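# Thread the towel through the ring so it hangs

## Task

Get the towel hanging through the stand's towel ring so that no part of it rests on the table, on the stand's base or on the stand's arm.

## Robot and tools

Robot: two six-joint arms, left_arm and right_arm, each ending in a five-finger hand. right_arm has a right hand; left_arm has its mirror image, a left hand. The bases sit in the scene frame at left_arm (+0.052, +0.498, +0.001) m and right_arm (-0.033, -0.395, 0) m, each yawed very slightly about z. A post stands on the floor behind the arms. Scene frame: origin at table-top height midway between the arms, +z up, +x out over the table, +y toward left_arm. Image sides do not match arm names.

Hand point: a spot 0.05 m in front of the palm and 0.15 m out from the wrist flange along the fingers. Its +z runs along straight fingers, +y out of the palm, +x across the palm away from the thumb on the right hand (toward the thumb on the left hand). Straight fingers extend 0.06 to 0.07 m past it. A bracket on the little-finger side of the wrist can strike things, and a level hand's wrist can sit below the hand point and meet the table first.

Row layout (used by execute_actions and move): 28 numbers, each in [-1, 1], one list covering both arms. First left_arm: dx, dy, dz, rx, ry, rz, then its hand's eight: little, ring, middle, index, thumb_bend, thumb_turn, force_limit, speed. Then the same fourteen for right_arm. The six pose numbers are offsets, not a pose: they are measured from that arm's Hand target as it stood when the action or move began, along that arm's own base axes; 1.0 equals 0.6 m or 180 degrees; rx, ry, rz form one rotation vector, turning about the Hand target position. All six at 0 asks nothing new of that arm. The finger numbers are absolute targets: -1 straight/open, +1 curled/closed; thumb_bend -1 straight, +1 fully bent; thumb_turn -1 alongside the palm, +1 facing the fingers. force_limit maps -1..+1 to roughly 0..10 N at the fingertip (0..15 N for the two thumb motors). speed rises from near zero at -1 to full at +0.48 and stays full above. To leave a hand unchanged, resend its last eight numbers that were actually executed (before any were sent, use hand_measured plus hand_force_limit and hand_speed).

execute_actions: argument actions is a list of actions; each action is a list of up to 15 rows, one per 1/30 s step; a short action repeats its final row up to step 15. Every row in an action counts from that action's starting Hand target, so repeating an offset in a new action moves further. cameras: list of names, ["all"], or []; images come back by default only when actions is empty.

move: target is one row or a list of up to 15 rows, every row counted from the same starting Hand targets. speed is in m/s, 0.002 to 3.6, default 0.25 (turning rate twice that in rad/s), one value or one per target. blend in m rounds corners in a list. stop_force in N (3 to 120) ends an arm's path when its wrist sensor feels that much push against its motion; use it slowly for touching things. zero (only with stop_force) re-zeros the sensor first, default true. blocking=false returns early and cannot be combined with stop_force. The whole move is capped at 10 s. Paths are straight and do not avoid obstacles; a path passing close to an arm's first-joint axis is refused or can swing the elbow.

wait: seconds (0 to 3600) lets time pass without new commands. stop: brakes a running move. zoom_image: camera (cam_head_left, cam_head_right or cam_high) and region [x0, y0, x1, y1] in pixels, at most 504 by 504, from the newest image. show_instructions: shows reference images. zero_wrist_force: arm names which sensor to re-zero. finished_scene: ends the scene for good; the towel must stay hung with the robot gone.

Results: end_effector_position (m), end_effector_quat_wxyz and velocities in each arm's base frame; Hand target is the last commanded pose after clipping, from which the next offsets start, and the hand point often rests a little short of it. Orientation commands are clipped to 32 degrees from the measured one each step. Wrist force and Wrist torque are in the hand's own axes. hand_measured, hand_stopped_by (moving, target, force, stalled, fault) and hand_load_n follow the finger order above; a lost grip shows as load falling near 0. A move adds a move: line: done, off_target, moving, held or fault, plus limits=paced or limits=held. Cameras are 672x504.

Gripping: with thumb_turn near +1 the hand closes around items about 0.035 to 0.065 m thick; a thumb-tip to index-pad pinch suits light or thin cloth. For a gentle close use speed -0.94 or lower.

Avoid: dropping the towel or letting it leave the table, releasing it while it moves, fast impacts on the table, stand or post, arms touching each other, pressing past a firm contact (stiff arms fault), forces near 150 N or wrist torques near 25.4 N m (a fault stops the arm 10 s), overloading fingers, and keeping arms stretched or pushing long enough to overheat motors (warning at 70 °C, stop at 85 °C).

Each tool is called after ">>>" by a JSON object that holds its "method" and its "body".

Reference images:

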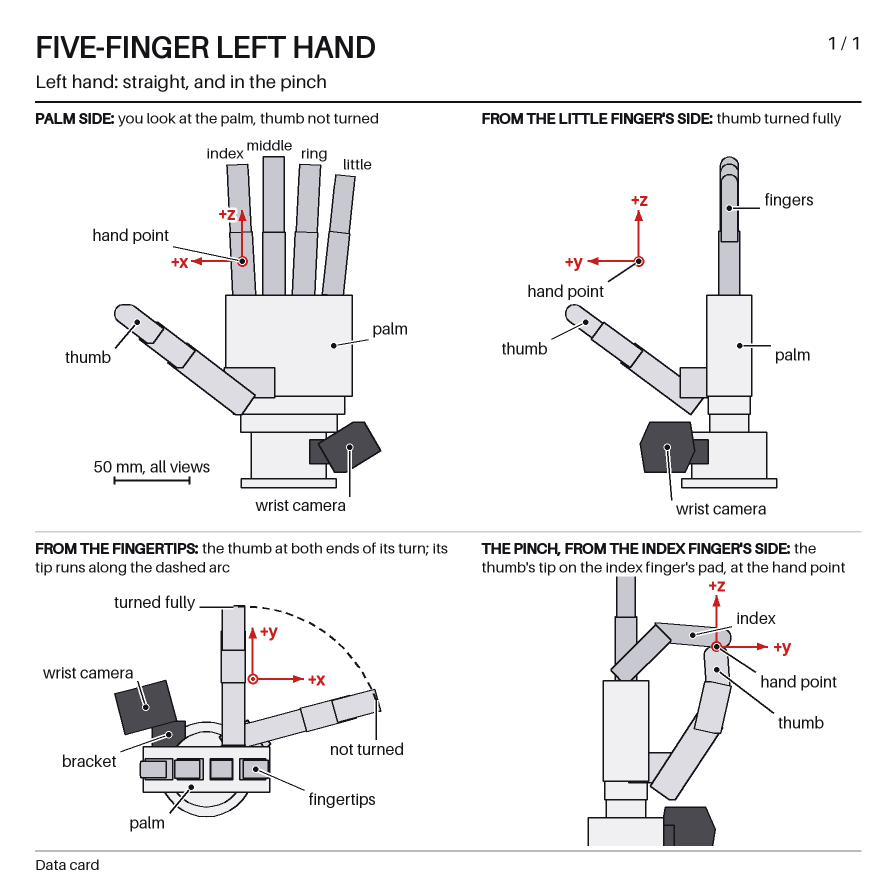

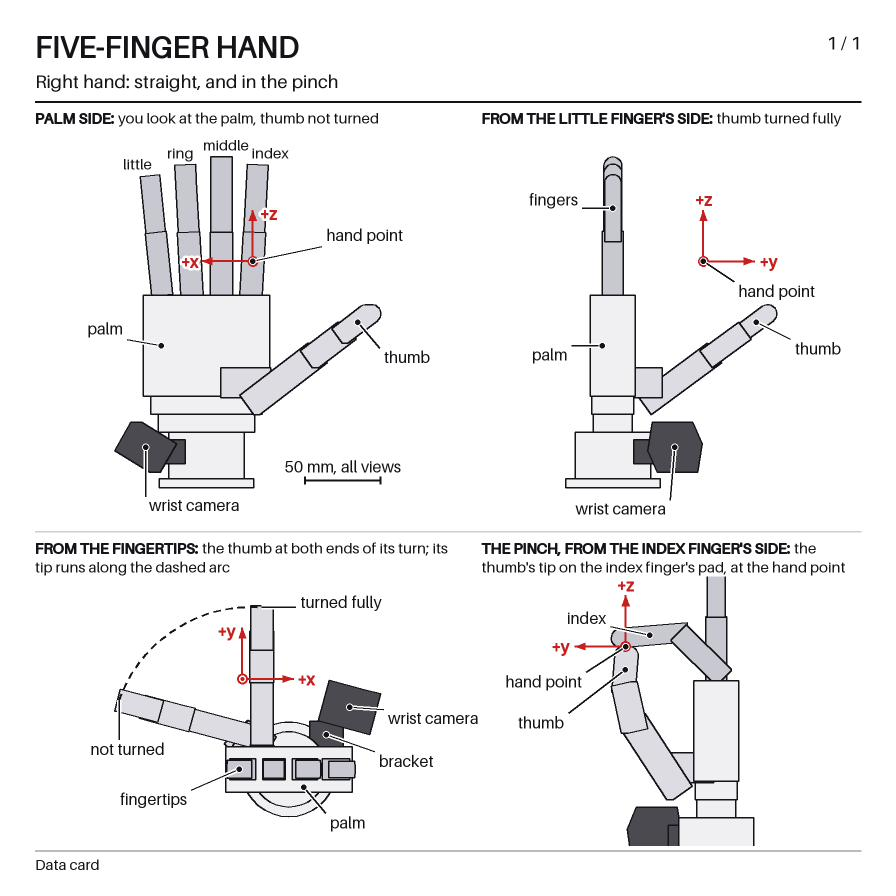

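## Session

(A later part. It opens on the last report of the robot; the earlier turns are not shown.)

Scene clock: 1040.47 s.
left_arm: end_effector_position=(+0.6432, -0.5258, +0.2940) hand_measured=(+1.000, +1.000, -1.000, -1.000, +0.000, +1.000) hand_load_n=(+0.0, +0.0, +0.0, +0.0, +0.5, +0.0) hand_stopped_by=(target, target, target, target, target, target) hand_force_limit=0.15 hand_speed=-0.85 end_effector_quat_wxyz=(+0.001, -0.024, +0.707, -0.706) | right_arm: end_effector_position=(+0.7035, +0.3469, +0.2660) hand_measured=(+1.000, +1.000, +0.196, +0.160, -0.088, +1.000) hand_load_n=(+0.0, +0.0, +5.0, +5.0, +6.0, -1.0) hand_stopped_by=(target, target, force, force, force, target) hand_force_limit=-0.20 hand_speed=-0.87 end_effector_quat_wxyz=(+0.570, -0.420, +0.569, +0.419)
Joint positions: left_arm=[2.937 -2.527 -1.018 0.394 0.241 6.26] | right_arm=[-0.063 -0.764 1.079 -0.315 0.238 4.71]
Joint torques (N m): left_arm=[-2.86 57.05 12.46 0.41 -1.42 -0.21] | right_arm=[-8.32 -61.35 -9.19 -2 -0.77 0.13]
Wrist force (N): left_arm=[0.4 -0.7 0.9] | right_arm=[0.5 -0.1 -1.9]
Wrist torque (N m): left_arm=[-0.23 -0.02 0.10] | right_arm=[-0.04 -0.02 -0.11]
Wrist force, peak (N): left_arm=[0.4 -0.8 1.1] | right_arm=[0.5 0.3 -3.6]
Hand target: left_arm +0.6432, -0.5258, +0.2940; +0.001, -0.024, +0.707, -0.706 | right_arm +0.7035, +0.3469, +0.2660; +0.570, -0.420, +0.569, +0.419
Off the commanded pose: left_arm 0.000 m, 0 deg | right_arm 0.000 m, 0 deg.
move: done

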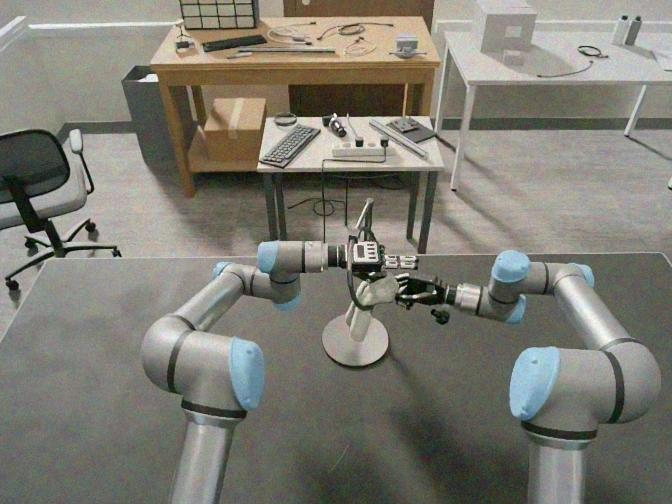

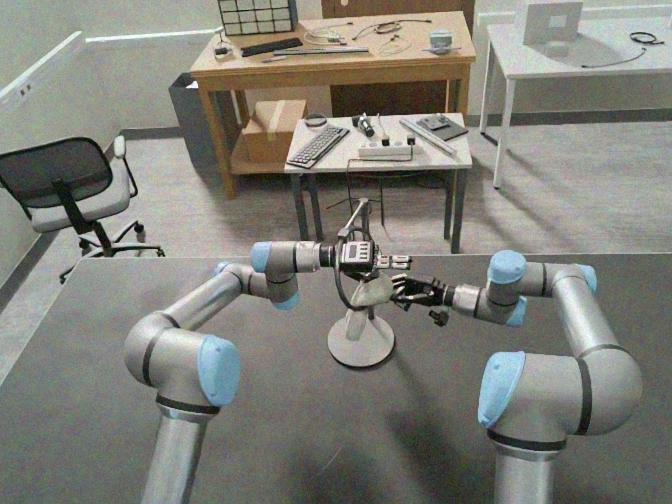

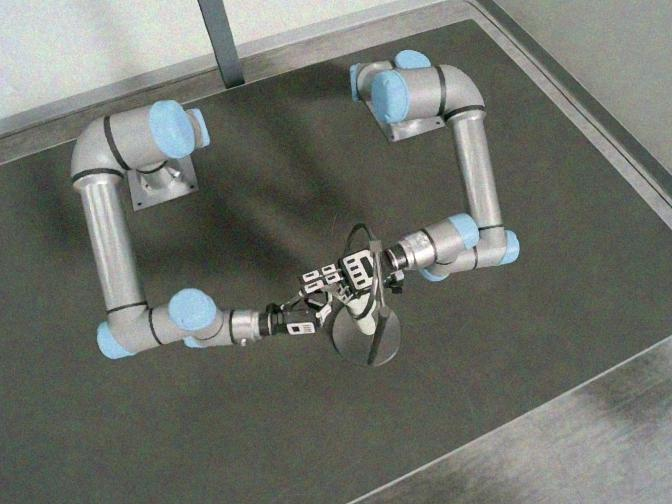

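>>> {"method": "move", "body": {"target": [[0,0,0,0,0,0,1,1,-1,-1,0.0,1,0.15,-0.85, 0,0,0,0,0,0,1,1,0.3,0.3,0.05,1,0.1,-0.87],[0,0,0,0,0,0,1,1,-1,-1,0.0,1,0.15,-0.85, -0.0099,-0.0318,-0.02,0,0,0,1,1,0.3,0.3,0.05,1,0.1,-0.87]], "speed": 0.03, "cameras": ["all"]}}

>>> {"method": "zoom_image", "body": {"camera": "cam_head_left", "region": [330, 220, 450, 340]}}

>>> {"method": "zoom_image", "body": {"camera": "cam_head_right", "region": [330, 220, 450, 340]}}

>>> {"method": "zoom_image", "body": {"camera": "cam_high", "region": [270, 230, 390, 350]}}

Scene clock: 1047.77 s.
left_arm: end_effector_position=(+0.6432, -0.5258, +0.2940) hand_measured=(+1.000, +1.000, -1.000, -1.000, +0.000, +1.000) hand_load_n=(+0.0, +0.0, +0.0, +0.0, +0.5, +0.0) hand_stopped_by=(target, target, target, target, target, target) hand_force_limit=0.15 hand_speed=-0.85 end_effector_quat_wxyz=(+0.001, -0.024, +0.707, -0.706) | right_arm: end_effector_position=(+0.6975, +0.3277, +0.2539) hand_measured=(+1.000, +1.000, +0.206, +0.168, -0.076, +1.000) hand_load_n=(+0.0, +0.0, +7.0, +6.5, +8.0, -1.0) hand_stopped_by=(target, target, force, force, force, target) hand_force_limit=0.10 hand_speed=-0.87 end_effector_quat_wxyz=(+0.570, -0.420, +0.569, +0.419)
Joint positions: left_arm=[2.937 -2.527 -1.018 0.394 0.241 6.26] | right_arm=[-0.092 -0.774 1.13 -0.356 0.209 4.71]
Joint torques (N m): left_arm=[-2.36 57.61 15.78 0.56 -1.2 -0.43] | right_arm=[8.95 -57.88 -31.1 -0.77 1.48 1.41]
Wrist force (N): left_arm=[0.6 -0.7 1.1] | right_arm=[0.5 -0.4 -0.9]
Wrist torque (N m): left_arm=[-0.24 -0.04 0.11] | right_arm=[-0.08 -0.08 -0.12]
Wrist force, peak (N): left_arm=[0.9 -0.9 1.2] | right_arm=[0.6 -0.3 -2.2]
Hand target: left_arm +0.6432, -0.5258, +0.2940; +0.001, -0.024, +0.707, -0.706 | right_arm +0.6976, +0.3278, +0.2540; +0.570, -0.420, +0.569, +0.419
Off the commanded pose: left_arm 0.000 m, 0 deg | right_arm 0.000 m, 0 deg.
move: done

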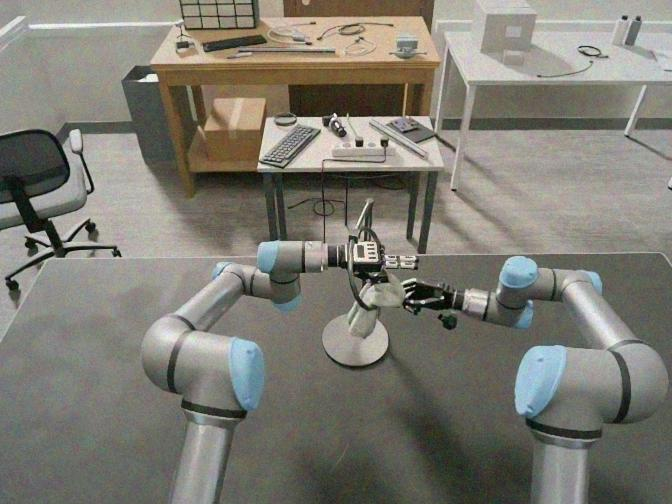

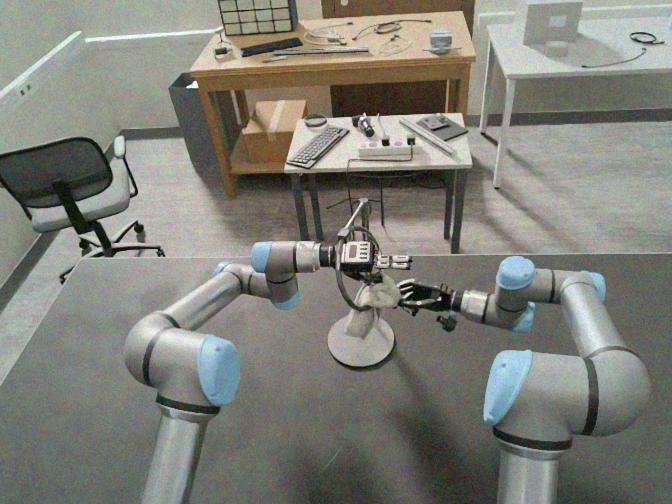

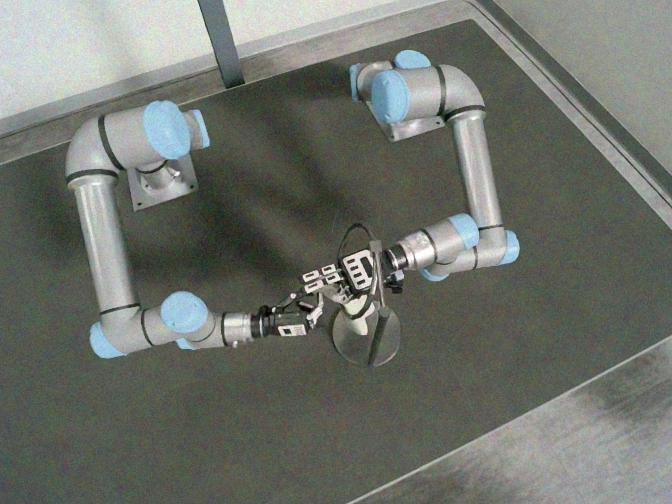

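Scaled by 4.200 from the camera's image (finer frame: 960x720).

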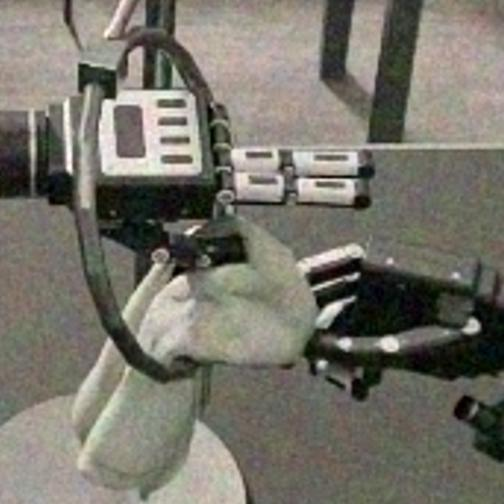

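Scaled by 4.200 from the camera's image (finer frame: 960x720).

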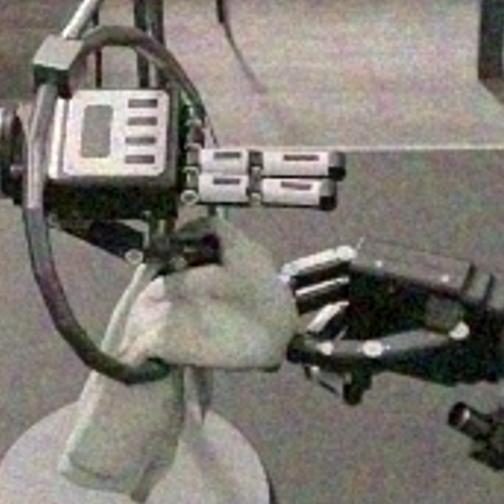

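Scaled by 4.200 from the camera's image (finer frame: 960x720).

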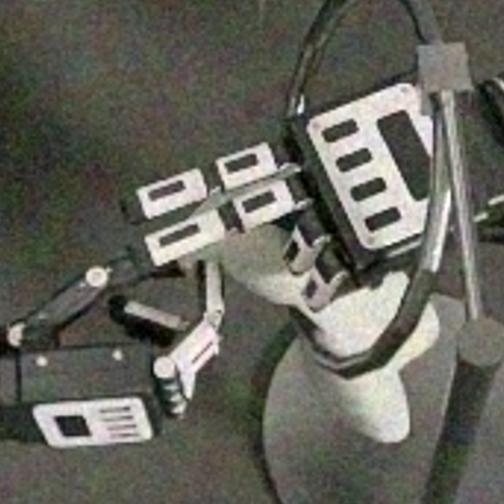

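>>> {"method": "move", "body": {"target": [-0.0036,0.1,0.005,0,0,0,1,1,-1,-1,0.0,1,0.15,-0.85, 0,0,0,0,0,0,1,1,0.3,0.3,0.05,1,0.1,-0.87], "speed": 0.05, "stop_force": 7, "cameras": ["all"]}}

>>> {"method": "zoom_image", "body": {"camera": "cam_head_left", "region": [310, 200, 450, 340]}}

>>> {"method": "zoom_image", "body": {"camera": "cam_head_right", "region": [310, 200, 450, 340]}}

>>> {"method": "zoom_image", "body": {"camera": "cam_high", "region": [270, 210, 410, 350]}}

Scene clock: 1054.93 s.
left_arm: end_effector_position=(+0.6410, -0.4657, +0.2970) hand_measured=(+1.000, +1.000, -1.000, -1.000, +0.000, +1.000) hand_load_n=(+0.0, +0.0, +0.0, +0.0, +0.0, +0.0) hand_stopped_by=(target, target, target, target, target, target) hand_force_limit=0.15 hand_speed=-0.85 end_effector_quat_wxyz=(+0.001, -0.024, +0.707, -0.706) | right_arm: end_effector_position=(+0.6976, +0.3278, +0.2540) hand_measured=(+1.000, +1.000, +0.206, +0.168, -0.076, +1.000) hand_load_n=(+0.0, +0.0, +7.5, +7.0, +8.0, -1.0) hand_stopped_by=(target, target, force, force, force, target) hand_force_limit=0.10 hand_speed=-0.87 end_effector_quat_wxyz=(+0.570, -0.420, +0.569, +0.419)
Joint positions: left_arm=[3.021 -2.466 -1.128 0.438 0.156 6.265] | right_arm=[-0.092 -0.774 1.13 -0.355 0.209 4.71]
Joint torques (N m): left_arm=[-6.37 41.79 25.07 -1.21 1.66 0.49] | right_arm=[7.71 -39.29 -31.55 2.36 1.79 -0.04]
Wrist force (N): left_arm=[0.4 -0.8 0.9] | right_arm=[0.7 -0.1 -1.4]
Wrist torque (N m): left_arm=[-0.20 0.00 -0.02] | right_arm=[-0.03 -0.07 -0.12]
Wrist force, peak (N): left_arm=[0.5 -0.9 1.7] | right_arm=[0.7 -0.1 -1.7]
Hand target: left_arm +0.6410, -0.4658, +0.2970; +0.001, -0.024, +0.707, -0.706 | right_arm +0.6976, +0.3278, +0.2540; +0.570, -0.420, +0.569, +0.419
Off the commanded pose: left_arm 0.000 m, 0 deg | right_arm 0.000 m, 0 deg.
move: done

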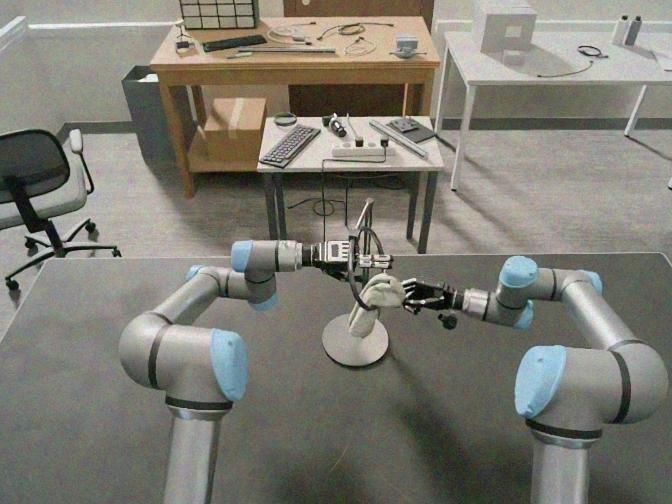

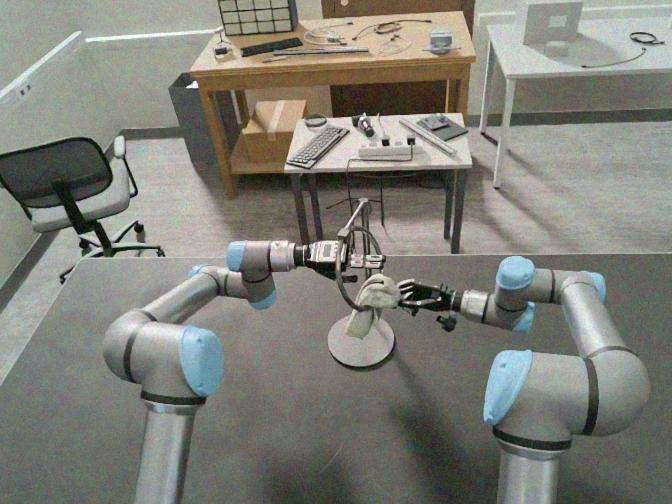

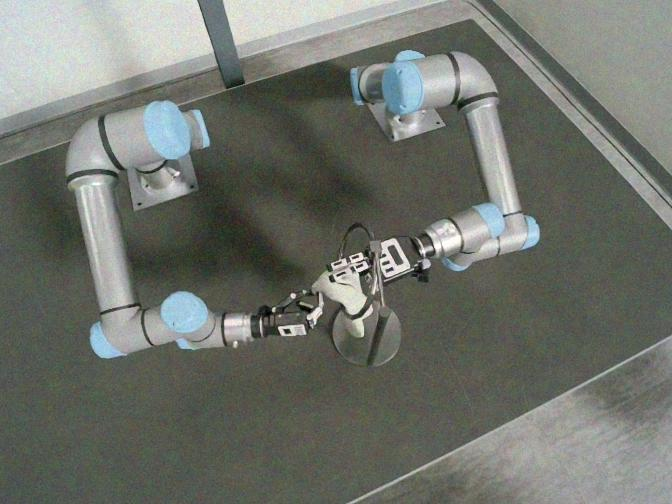

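Scaled by 3.600 from the camera's image (finer frame: 960x720).

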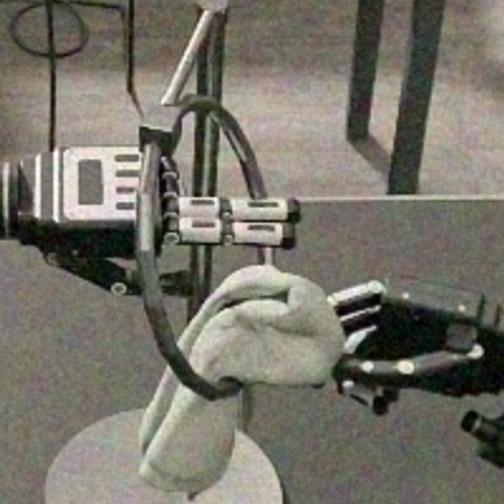

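Scaled by 3.600 from the camera's image (finer frame: 960x720).

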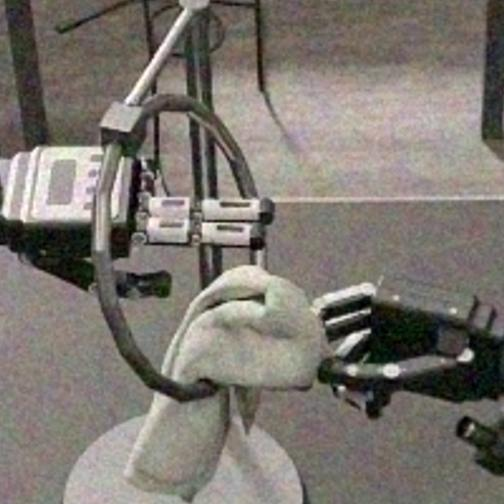

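Scaled by 3.600 from the camera's image (finer frame: 960x720).

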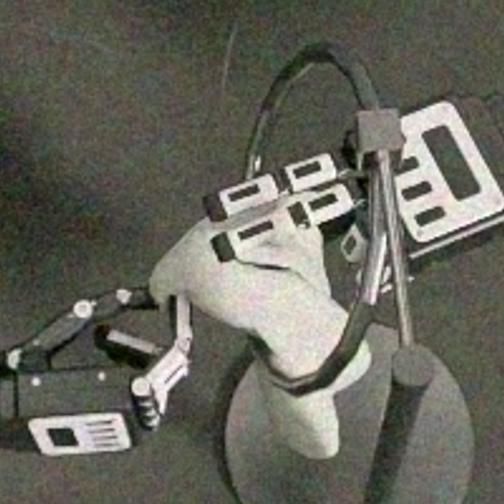

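>>> {"method": "move", "body": {"target": [-0.01,0.28,0.01,0,0,0,1,1,-1,-1,0.0,1,0.15,-0.85, 0,0,0,0,0,0,1,1,0.3,0.3,0.05,1,0.1,-0.87], "speed": 0.1, "stop_force": 8}}

>>> {"method": "move", "body": {"target": [-0.1,0.2,0.1,0,0,0,1,1,-1,-1,0.0,1,0.15,-0.85, 0,0.04,-0.09,0,0,0,1,1,0.3,0.3,0.05,1,0.1,-0.87], "speed": 0.05, "cameras": ["all"]}}

>>> {"method": "zoom_image", "body": {"camera": "cam_head_left", "region": [310, 200, 450, 340]}}

>>> {"method": "zoom_image", "body": {"camera": "cam_head_right", "region": [310, 200, 450, 340]}}

>>> {"method": "zoom_image", "body": {"camera": "cam_high", "region": [270, 210, 410, 350]}}

Scene clock: 1069.70 s.
left_arm: end_effector_position=(+0.6350, -0.2978, +0.3030) hand_measured=(+1.000, +1.000, -1.000, -1.000, +0.000, +1.000) hand_load_n=(+0.0, +0.0, +0.0, +0.0, +0.5, +0.0) hand_stopped_by=(target, target, target, target, target, target) hand_force_limit=0.15 hand_speed=-0.85 end_effector_quat_wxyz=(+0.001, -0.024, +0.707, -0.706) | right_arm: end_effector_position=(+0.6976, +0.3278, +0.2540) hand_measured=(+1.000, +1.000, +0.206, +0.168, -0.076, +1.000) hand_load_n=(+0.0, +0.0, +7.5, +7.0, +8.0, -1.0) hand_stopped_by=(target, target, force, force, force, target) hand_force_limit=0.10 hand_speed=-0.87 end_effector_quat_wxyz=(+0.570, -0.420, +0.569, +0.419)
Joint positions: left_arm=[3.274 -2.38 -1.276 0.536 -0.097 6.229] | right_arm=[-0.092 -0.774 1.13 -0.355 0.209 4.71]
Joint torques (N m): left_arm=[4.04 38.79 23.97 -1.34 -1.5 0.6] | right_arm=[7.51 -42.96 -31.99 2.07 0.78 0.03]
Wrist force (N): left_arm=[0.9 -1.0 0.5] | right_arm=[0.8 0.0 -1.3]
Wrist torque (N m): left_arm=[-0.25 -0.06 0.14] | right_arm=[-0.01 -0.09 -0.11]
Wrist force, peak (N): left_arm=[0.6 -0.6 2.1] | right_arm=[0.9 -0.2 -1.6]
Hand target: left_arm +0.6350, -0.2978, +0.3030; +0.001, -0.024, +0.707, -0.706 | right_arm +0.6976, +0.3278, +0.2540; +0.570, -0.420, +0.569, +0.419
Off the commanded pose: left_arm 0.000 m, 0 deg | right_arm 0.000 m, 0 deg.
move: done

Scene clock: 1072.90 s.
left_arm: end_effector_position=(+0.5749, -0.1777, +0.3631) hand_measured=(+1.000, +1.000, -1.000, -1.000, +0.000, +1.000) hand_load_n=(+0.0, +0.0, +0.0, +0.0, +0.0, +0.0) hand_stopped_by=(target, target, target, target, target, target) hand_force_limit=0.15 hand_speed=-0.85 end_effector_quat_wxyz=(+0.001, -0.024, +0.707, -0.706) end_effector_velocity=(+0.002, -0.003, -0.002) end_effector_angular_velocity=(+0.000, -0.003, +0.002) | right_arm: end_effector_position=(+0.6976, +0.3519, +0.1998) hand_measured=(+1.000, +1.000, +0.206, +0.168, -0.076, +1.000) hand_load_n=(+0.0, +0.0, +7.0, +6.5, +8.0, -0.5) hand_stopped_by=(target, target, force, force, force, target) hand_force_limit=0.10 hand_speed=-0.87 end_effector_quat_wxyz=(+0.570, -0.420, +0.569, +0.419)
Joint positions: left_arm=[3.486 -2.183 -1.456 0.504 -0.309 6.245] | right_arm=[-0.056 -0.712 1.165 -0.452 0.245 4.71]
Joint velocities: left_arm=[-0.005 -0.003 0.001 0.002 0.007 0.003] | right_arm=[within noise]
Joint torques (N m): left_arm=[-5.76 33.18 22.38 -0.35 1.34 1.52] | right_arm=[-2.07 -59.64 -10.15 -0.5 0.4 1.41]
Wrist force (N): left_arm=[0.9 -1.2 0.7] | right_arm=[0.2 -0.2 -1.0]
Wrist torque (N m): left_arm=[-0.26 0.00 0.01] | right_arm=[-0.09 -0.06 -0.13]
Wrist force, peak (N): left_arm=[1.1 -1.2 0.9] | right_arm=[-0.8 -0.8 -1.2]
Hand target: left_arm +0.5750, -0.1778, +0.3630; +0.001, -0.024, +0.707, -0.706 | right_arm +0.6976, +0.3518, +0.2000; +0.570, -0.420, +0.569, +0.419
Off the commanded pose: left_arm 0.000 m, 0 deg | right_arm 0.000 m, 0 deg.
move: done

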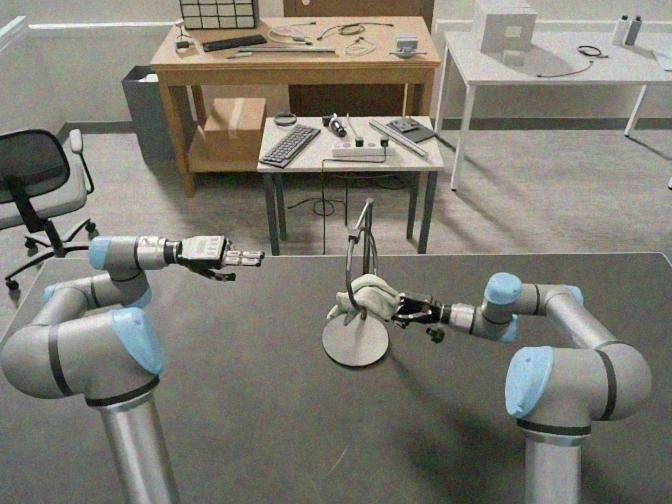

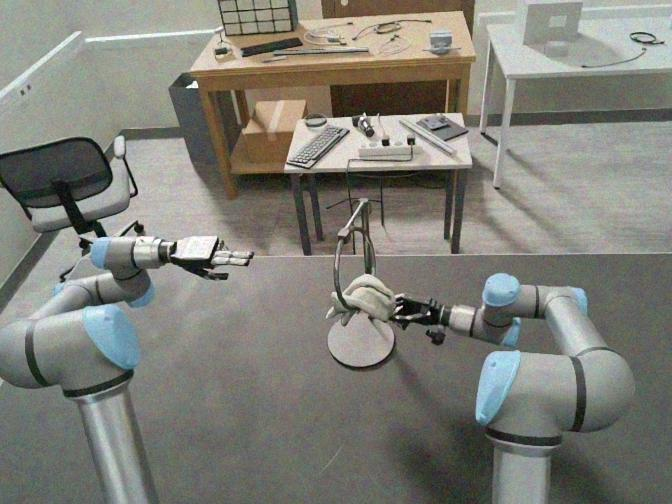

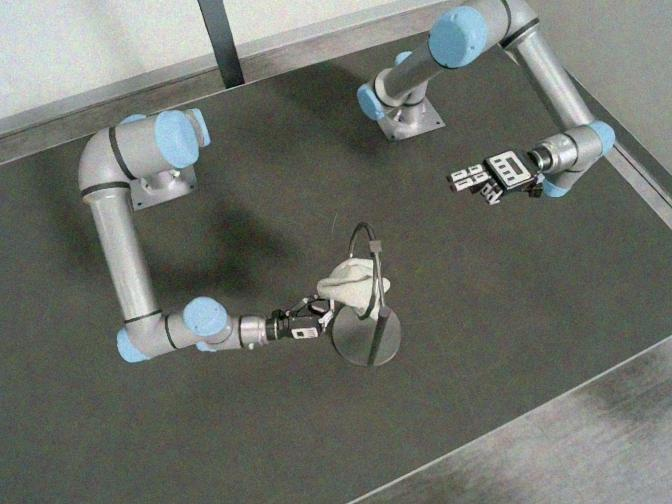

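Scaled by 3.600 from the camera's image (finer frame: 960x720).

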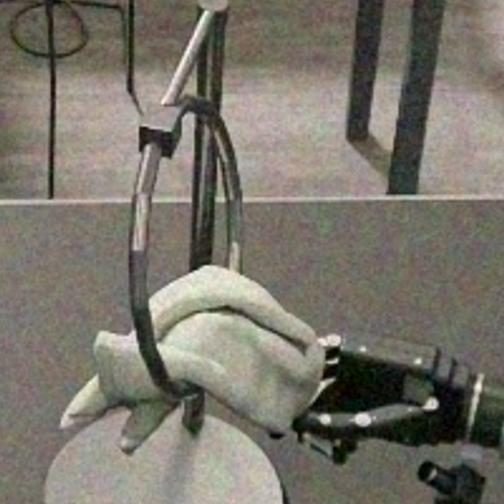

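Scaled by 3.600 from the camera's image (finer frame: 960x720).

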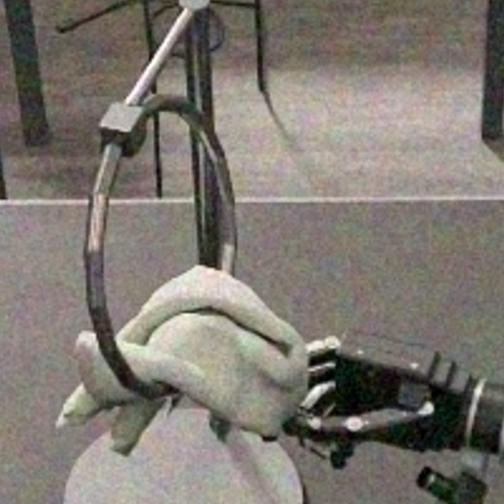

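Scaled by 3.600 from the camera's image (finer frame: 960x720).

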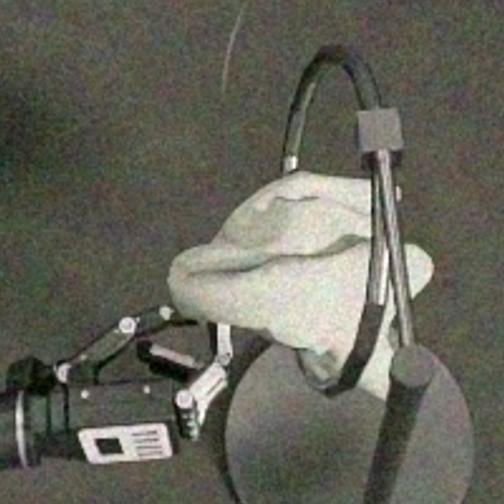

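>>> {"method": "move", "body": {"target": [[0,0,0,0,0,0,1,1,-1,-1,0.0,1,0.15,-0.85, 0.0265,0.0057,0.2167,0,0,0,1,1,0.3,0.3,0.05,1,0.1,-0.87],[0,0,0,0,0,0,1,1,-1,-1,0.0,1,0.15,-0.85, 0.0232,0.1257,0.2167,0,0,0,1,1,0.3,0.3,0.05,1,0.1,-0.87]], "speed": 0.07, "blend": 0.02, "cameras": ["all"]}}

>>> {"method": "zoom_image", "body": {"camera": "cam_head_left", "region": [310, 200, 450, 350]}}

>>> {"method": "zoom_image", "body": {"camera": "cam_head_right", "region": [310, 200, 450, 350]}}

>>> {"method": "zoom_image", "body": {"camera": "cam_high", "region": [270, 210, 410, 350]}}

Scene clock: 1098.77 s.
left_arm: end_effector_position=(+0.5750, -0.1778, +0.3630) hand_measured=(+1.000, +1.000, -1.000, -1.000, +0.000, +1.000) hand_load_n=(+0.0, +0.0, +0.0, +0.0, +0.0, +0.0) hand_stopped_by=(target, target, target, target, target, target) hand_force_limit=0.15 hand_speed=-0.85 end_effector_quat_wxyz=(+0.001, -0.024, +0.707, -0.706) | right_arm: end_effector_position=(+0.7116, +0.4273, +0.3300) hand_measured=(+1.000, +1.000, +0.206, +0.168, -0.076, +1.000) hand_load_n=(+0.0, +0.0, +7.0, +6.5, +8.0, -1.0) hand_stopped_by=(target, target, force, force, force, target) hand_force_limit=0.10 hand_speed=-0.87 end_effector_quat_wxyz=(+0.570, -0.420, +0.569, +0.419)
Joint positions: left_arm=[3.486 -2.183 -1.456 0.505 -0.309 6.245] | right_arm=[0.053 -0.74 0.868 -0.127 0.354 4.71]
Joint torques (N m): left_arm=[-6.78 33.42 25.19 0.45 -1.18 -0.38] | right_arm=[-8.63 -63.41 -10.44 -0.24 -1.77 -1.11]
Wrist force (N): left_arm=[0.9 -1.2 0.8] | right_arm=[1.2 0.0 -1.9]
Wrist torque (N m): left_arm=[-0.28 -0.01 0.01] | right_arm=[-0.03 -0.08 -0.02]
Wrist force, peak (N): left_arm=[1.0 -1.5 0.8] | right_arm=[1.6 0.2 -1.8]
Hand target: left_arm +0.5750, -0.1778, +0.3630; +0.001, -0.024, +0.707, -0.706 | right_arm +0.7115, +0.4272, +0.3300; +0.570, -0.420, +0.569, +0.419
Off the commanded pose: left_arm 0.000 m, 0 deg | right_arm 0.000 m, 0 deg.
move: done

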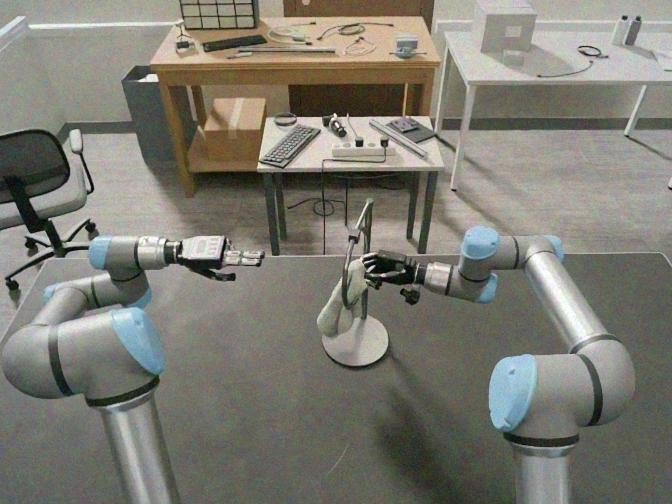

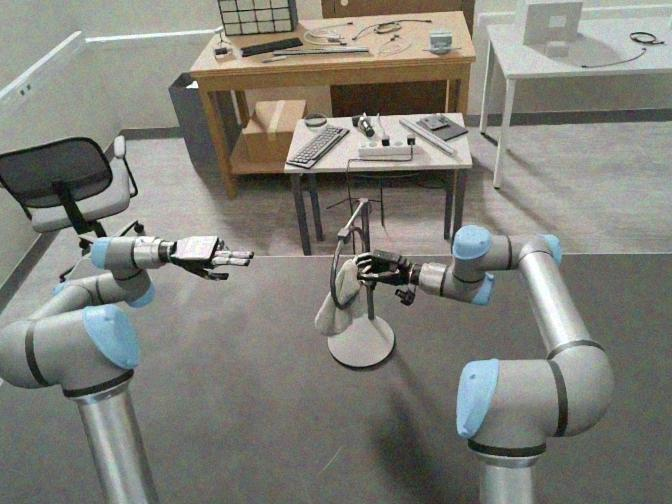

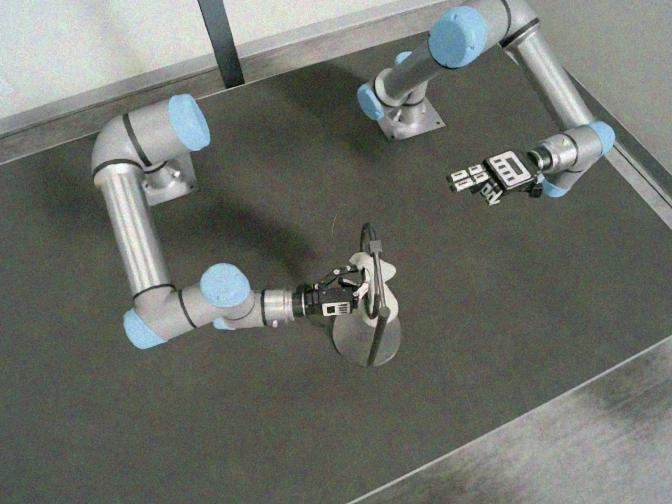

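Scaled by 3.360 from the camera's image (finer frame: 960x720).

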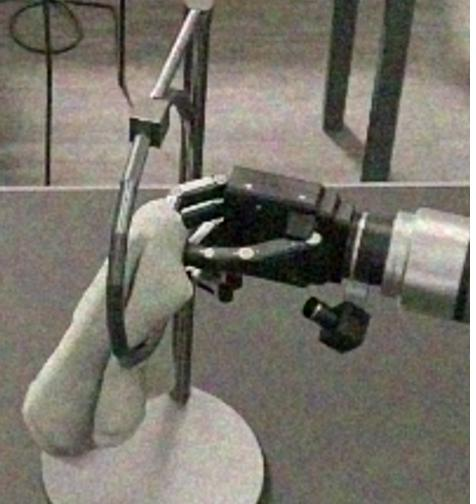

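Scaled by 3.360 from the camera's image (finer frame: 960x720).

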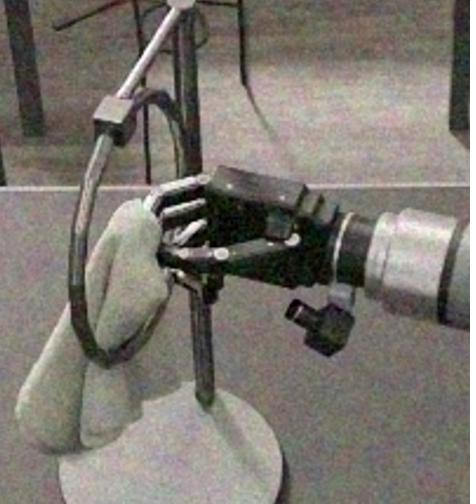

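Scaled by 3.600 from the camera's image (finer frame: 960x720).

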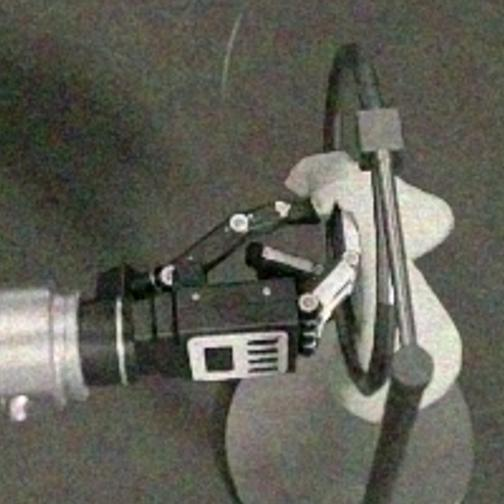

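>>> {"method": "move", "body": {"target": [[0,0,0,0,0,0,1,1,-1,-1,0.0,1,0.15,-0.85, 0.0023,-0.0833,-0.0433,0,0,0,1,1,0.3,0.3,0.05,1,0.1,-0.87],[0,0,0,0,0,0,1,1,-1,-1,0.0,1,0.15,-0.85, 0.0036,-0.1283,-0.15,0,0,0,1,1,0.3,0.3,0.05,1,0.1,-0.87]], "speed": 0.06, "blend": 0.02, "cameras": ["all"]}}

>>> {"method": "zoom_image", "body": {"camera": "cam_head_left", "region": [310, 200, 450, 350]}}

>>> {"method": "zoom_image", "body": {"camera": "cam_head_right", "region": [310, 200, 450, 350]}}

>>> {"method": "zoom_image", "body": {"camera": "cam_high", "region": [270, 210, 410, 350]}}

Scene clock: 1112.23 s.
left_arm: end_effector_position=(+0.5750, -0.1778, +0.3630) hand_measured=(+1.000, +1.000, -1.000, -1.000, +0.000, +1.000) hand_load_n=(+0.0, +0.0, +0.0, +0.0, +0.0, +0.0) hand_stopped_by=(target, target, target, target, target, target) hand_force_limit=0.15 hand_speed=-0.85 end_effector_quat_wxyz=(+0.001, -0.024, +0.707, -0.706) | right_arm: end_effector_position=(+0.7137, +0.3501, +0.2398) hand_measured=(+1.000, +1.000, +0.206, +0.168, -0.076, +1.000) hand_load_n=(+0.0, +0.0, +7.0, +6.5, +8.0, -0.5) hand_stopped_by=(target, target, force, force, force, target) hand_force_limit=0.10 hand_speed=-0.87 end_effector_quat_wxyz=(+0.570, -0.420, +0.569, +0.419)
Joint positions: left_arm=[3.486 -2.183 -1.456 0.505 -0.309 6.245] | right_arm=[-0.058 -0.714 1.058 -0.343 0.244 4.71]
Joint torques (N m): left_arm=[-6.02 34.06 23.8 0.41 -1.13 -0.2] | right_arm=[7.84 -61.19 -32.2 2.91 1.24 1.44]
Wrist force (N): left_arm=[0.8 -1.2 0.8] | right_arm=[0.0 0.0 -1.3]
Wrist torque (N m): left_arm=[-0.26 0.01 0.00] | right_arm=[-0.08 0.01 -0.17]
Wrist force, peak (N): left_arm=[1.1 -1.4 0.8] | right_arm=[1.4 0.2 -2.2]
Hand target: left_arm +0.5750, -0.1778, +0.3630; +0.001, -0.024, +0.707, -0.706 | right_arm +0.7137, +0.3502, +0.2400; +0.570, -0.420, +0.569, +0.419
Off the commanded pose: left_arm 0.000 m, 0 deg | right_arm 0.000 m, 0 deg.
move: done

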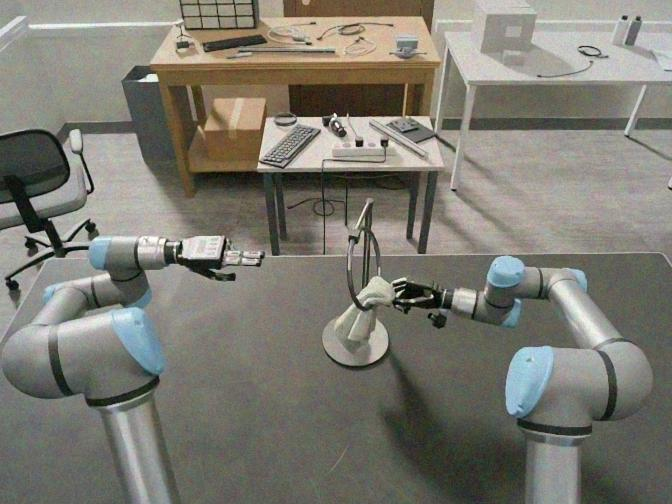

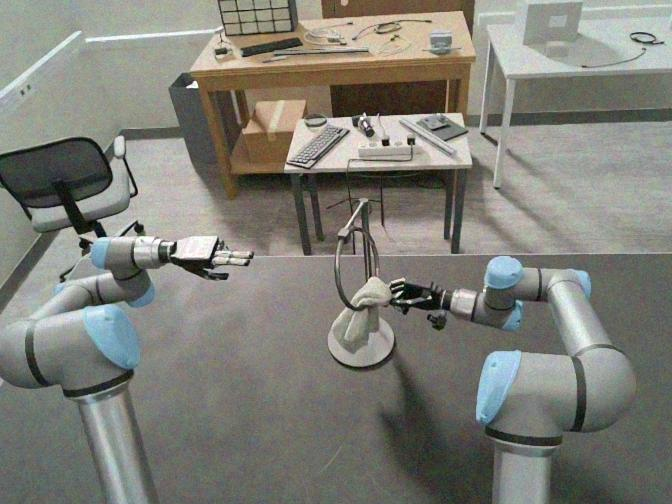

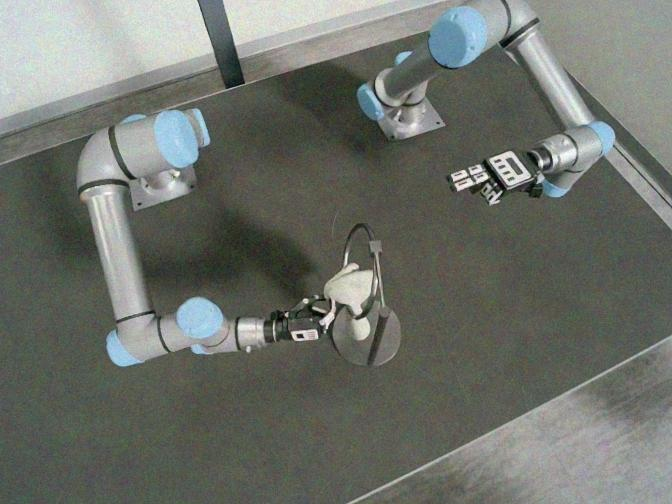

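Scaled by 3.360 from the camera's image (finer frame: 960x720).

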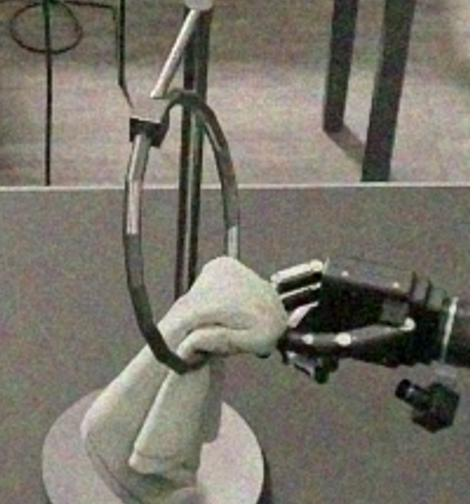

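Scaled by 3.360 from the camera's image (finer frame: 960x720).

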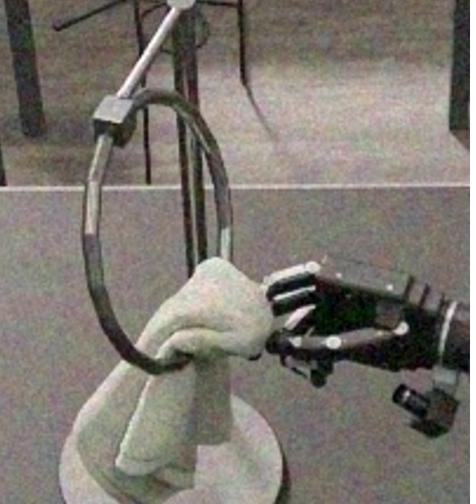

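Scaled by 3.600 from the camera's image (finer frame: 960x720).

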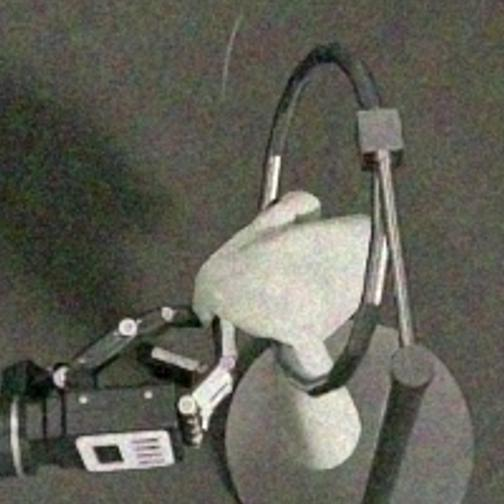

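>>> {"method": "move", "body": {"target": [[0,0,0,0,0,0,1,1,-1,-1,0.0,1,0.15,-0.85, -0.0010,0.035,-0.05,0,0,0,1,1,0.3,0.3,0.05,1,0.1,-0.87]], "speed": 0.04, "cameras": ["all"]}}

>>> {"method": "zoom_image", "body": {"camera": "cam_head_left", "region": [310, 200, 450, 350]}}

>>> {"method": "zoom_image", "body": {"camera": "cam_high", "region": [270, 210, 410, 350]}}

Scene clock: 1121.20 s.
left_arm: end_effector_position=(+0.5750, -0.1778, +0.3630) hand_measured=(+1.000, +1.000, -1.000, -1.000, +0.000, +1.000) hand_load_n=(+0.0, +0.0, -0.5, +0.0, +0.0, +0.0) hand_stopped_by=(target, target, target, target, target, target) hand_force_limit=0.15 hand_speed=-0.85 end_effector_quat_wxyz=(+0.001, -0.024, +0.707, -0.706) | right_arm: end_effector_position=(+0.7130, +0.3714, +0.2098) hand_measured=(+1.000, +1.000, +0.206, +0.168, -0.076, +1.000) hand_load_n=(+0.0, +0.0, +7.5, +6.5, +8.0, -0.5) hand_stopped_by=(target, target, force, force, force, target) hand_force_limit=0.10 hand_speed=-0.87 end_effector_quat_wxyz=(+0.570, -0.420, +0.569, +0.419)
Joint positions: left_arm=[3.486 -2.183 -1.456 0.505 -0.309 6.245] | right_arm=[-0.027 -0.679 1.072 -0.394 0.274 4.71]
Joint torques (N m): left_arm=[-6.18 33.77 23.4 0.39 -1.05 -0.18] | right_arm=[-10.27 -65.1 -13.97 1.57 -0.67 1.43]
Wrist force (N): left_arm=[0.8 -1.1 0.7] | right_arm=[-1.0 0.1 -1.5]
Wrist torque (N m): left_arm=[-0.25 0.00 0.00] | right_arm=[0.00 0.09 -0.17]
Wrist force, peak (N): left_arm=[1.0 -1.4 0.8] | right_arm=[-1.0 0.1 -1.5]
Hand target: left_arm +0.5750, -0.1778, +0.3630; +0.001, -0.024, +0.707, -0.706 | right_arm +0.7131, +0.3712, +0.2100; +0.570, -0.420, +0.569, +0.419
Off the commanded pose: left_arm 0.000 m, 0 deg | right_arm 0.000 m, 0 deg.
move: done

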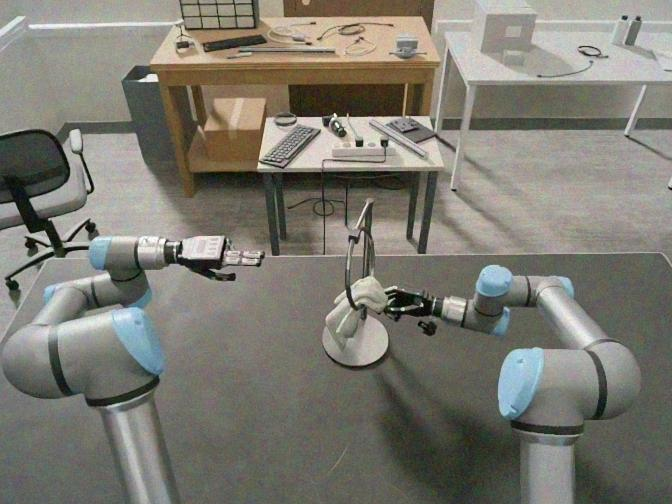

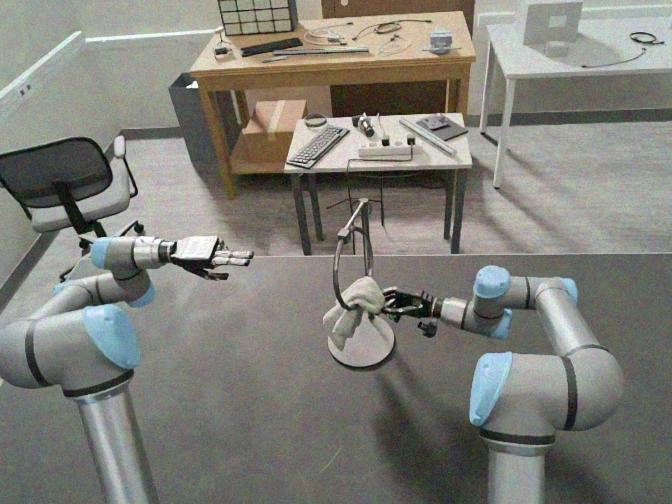

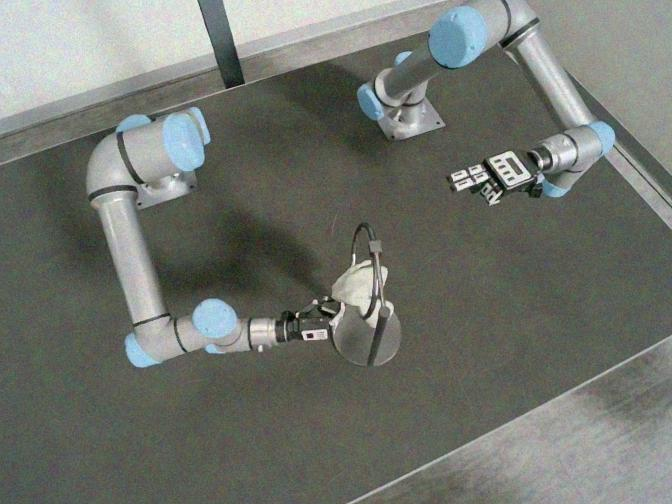

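Scaled by 3.360 from the camera's image (finer frame: 960x720).

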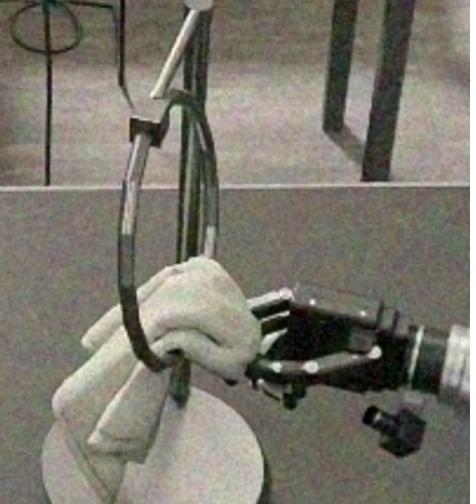

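Scaled by 3.600 from the camera's image (finer frame: 960x720).

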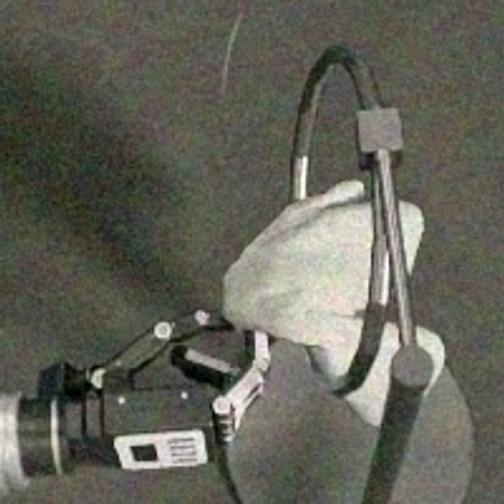

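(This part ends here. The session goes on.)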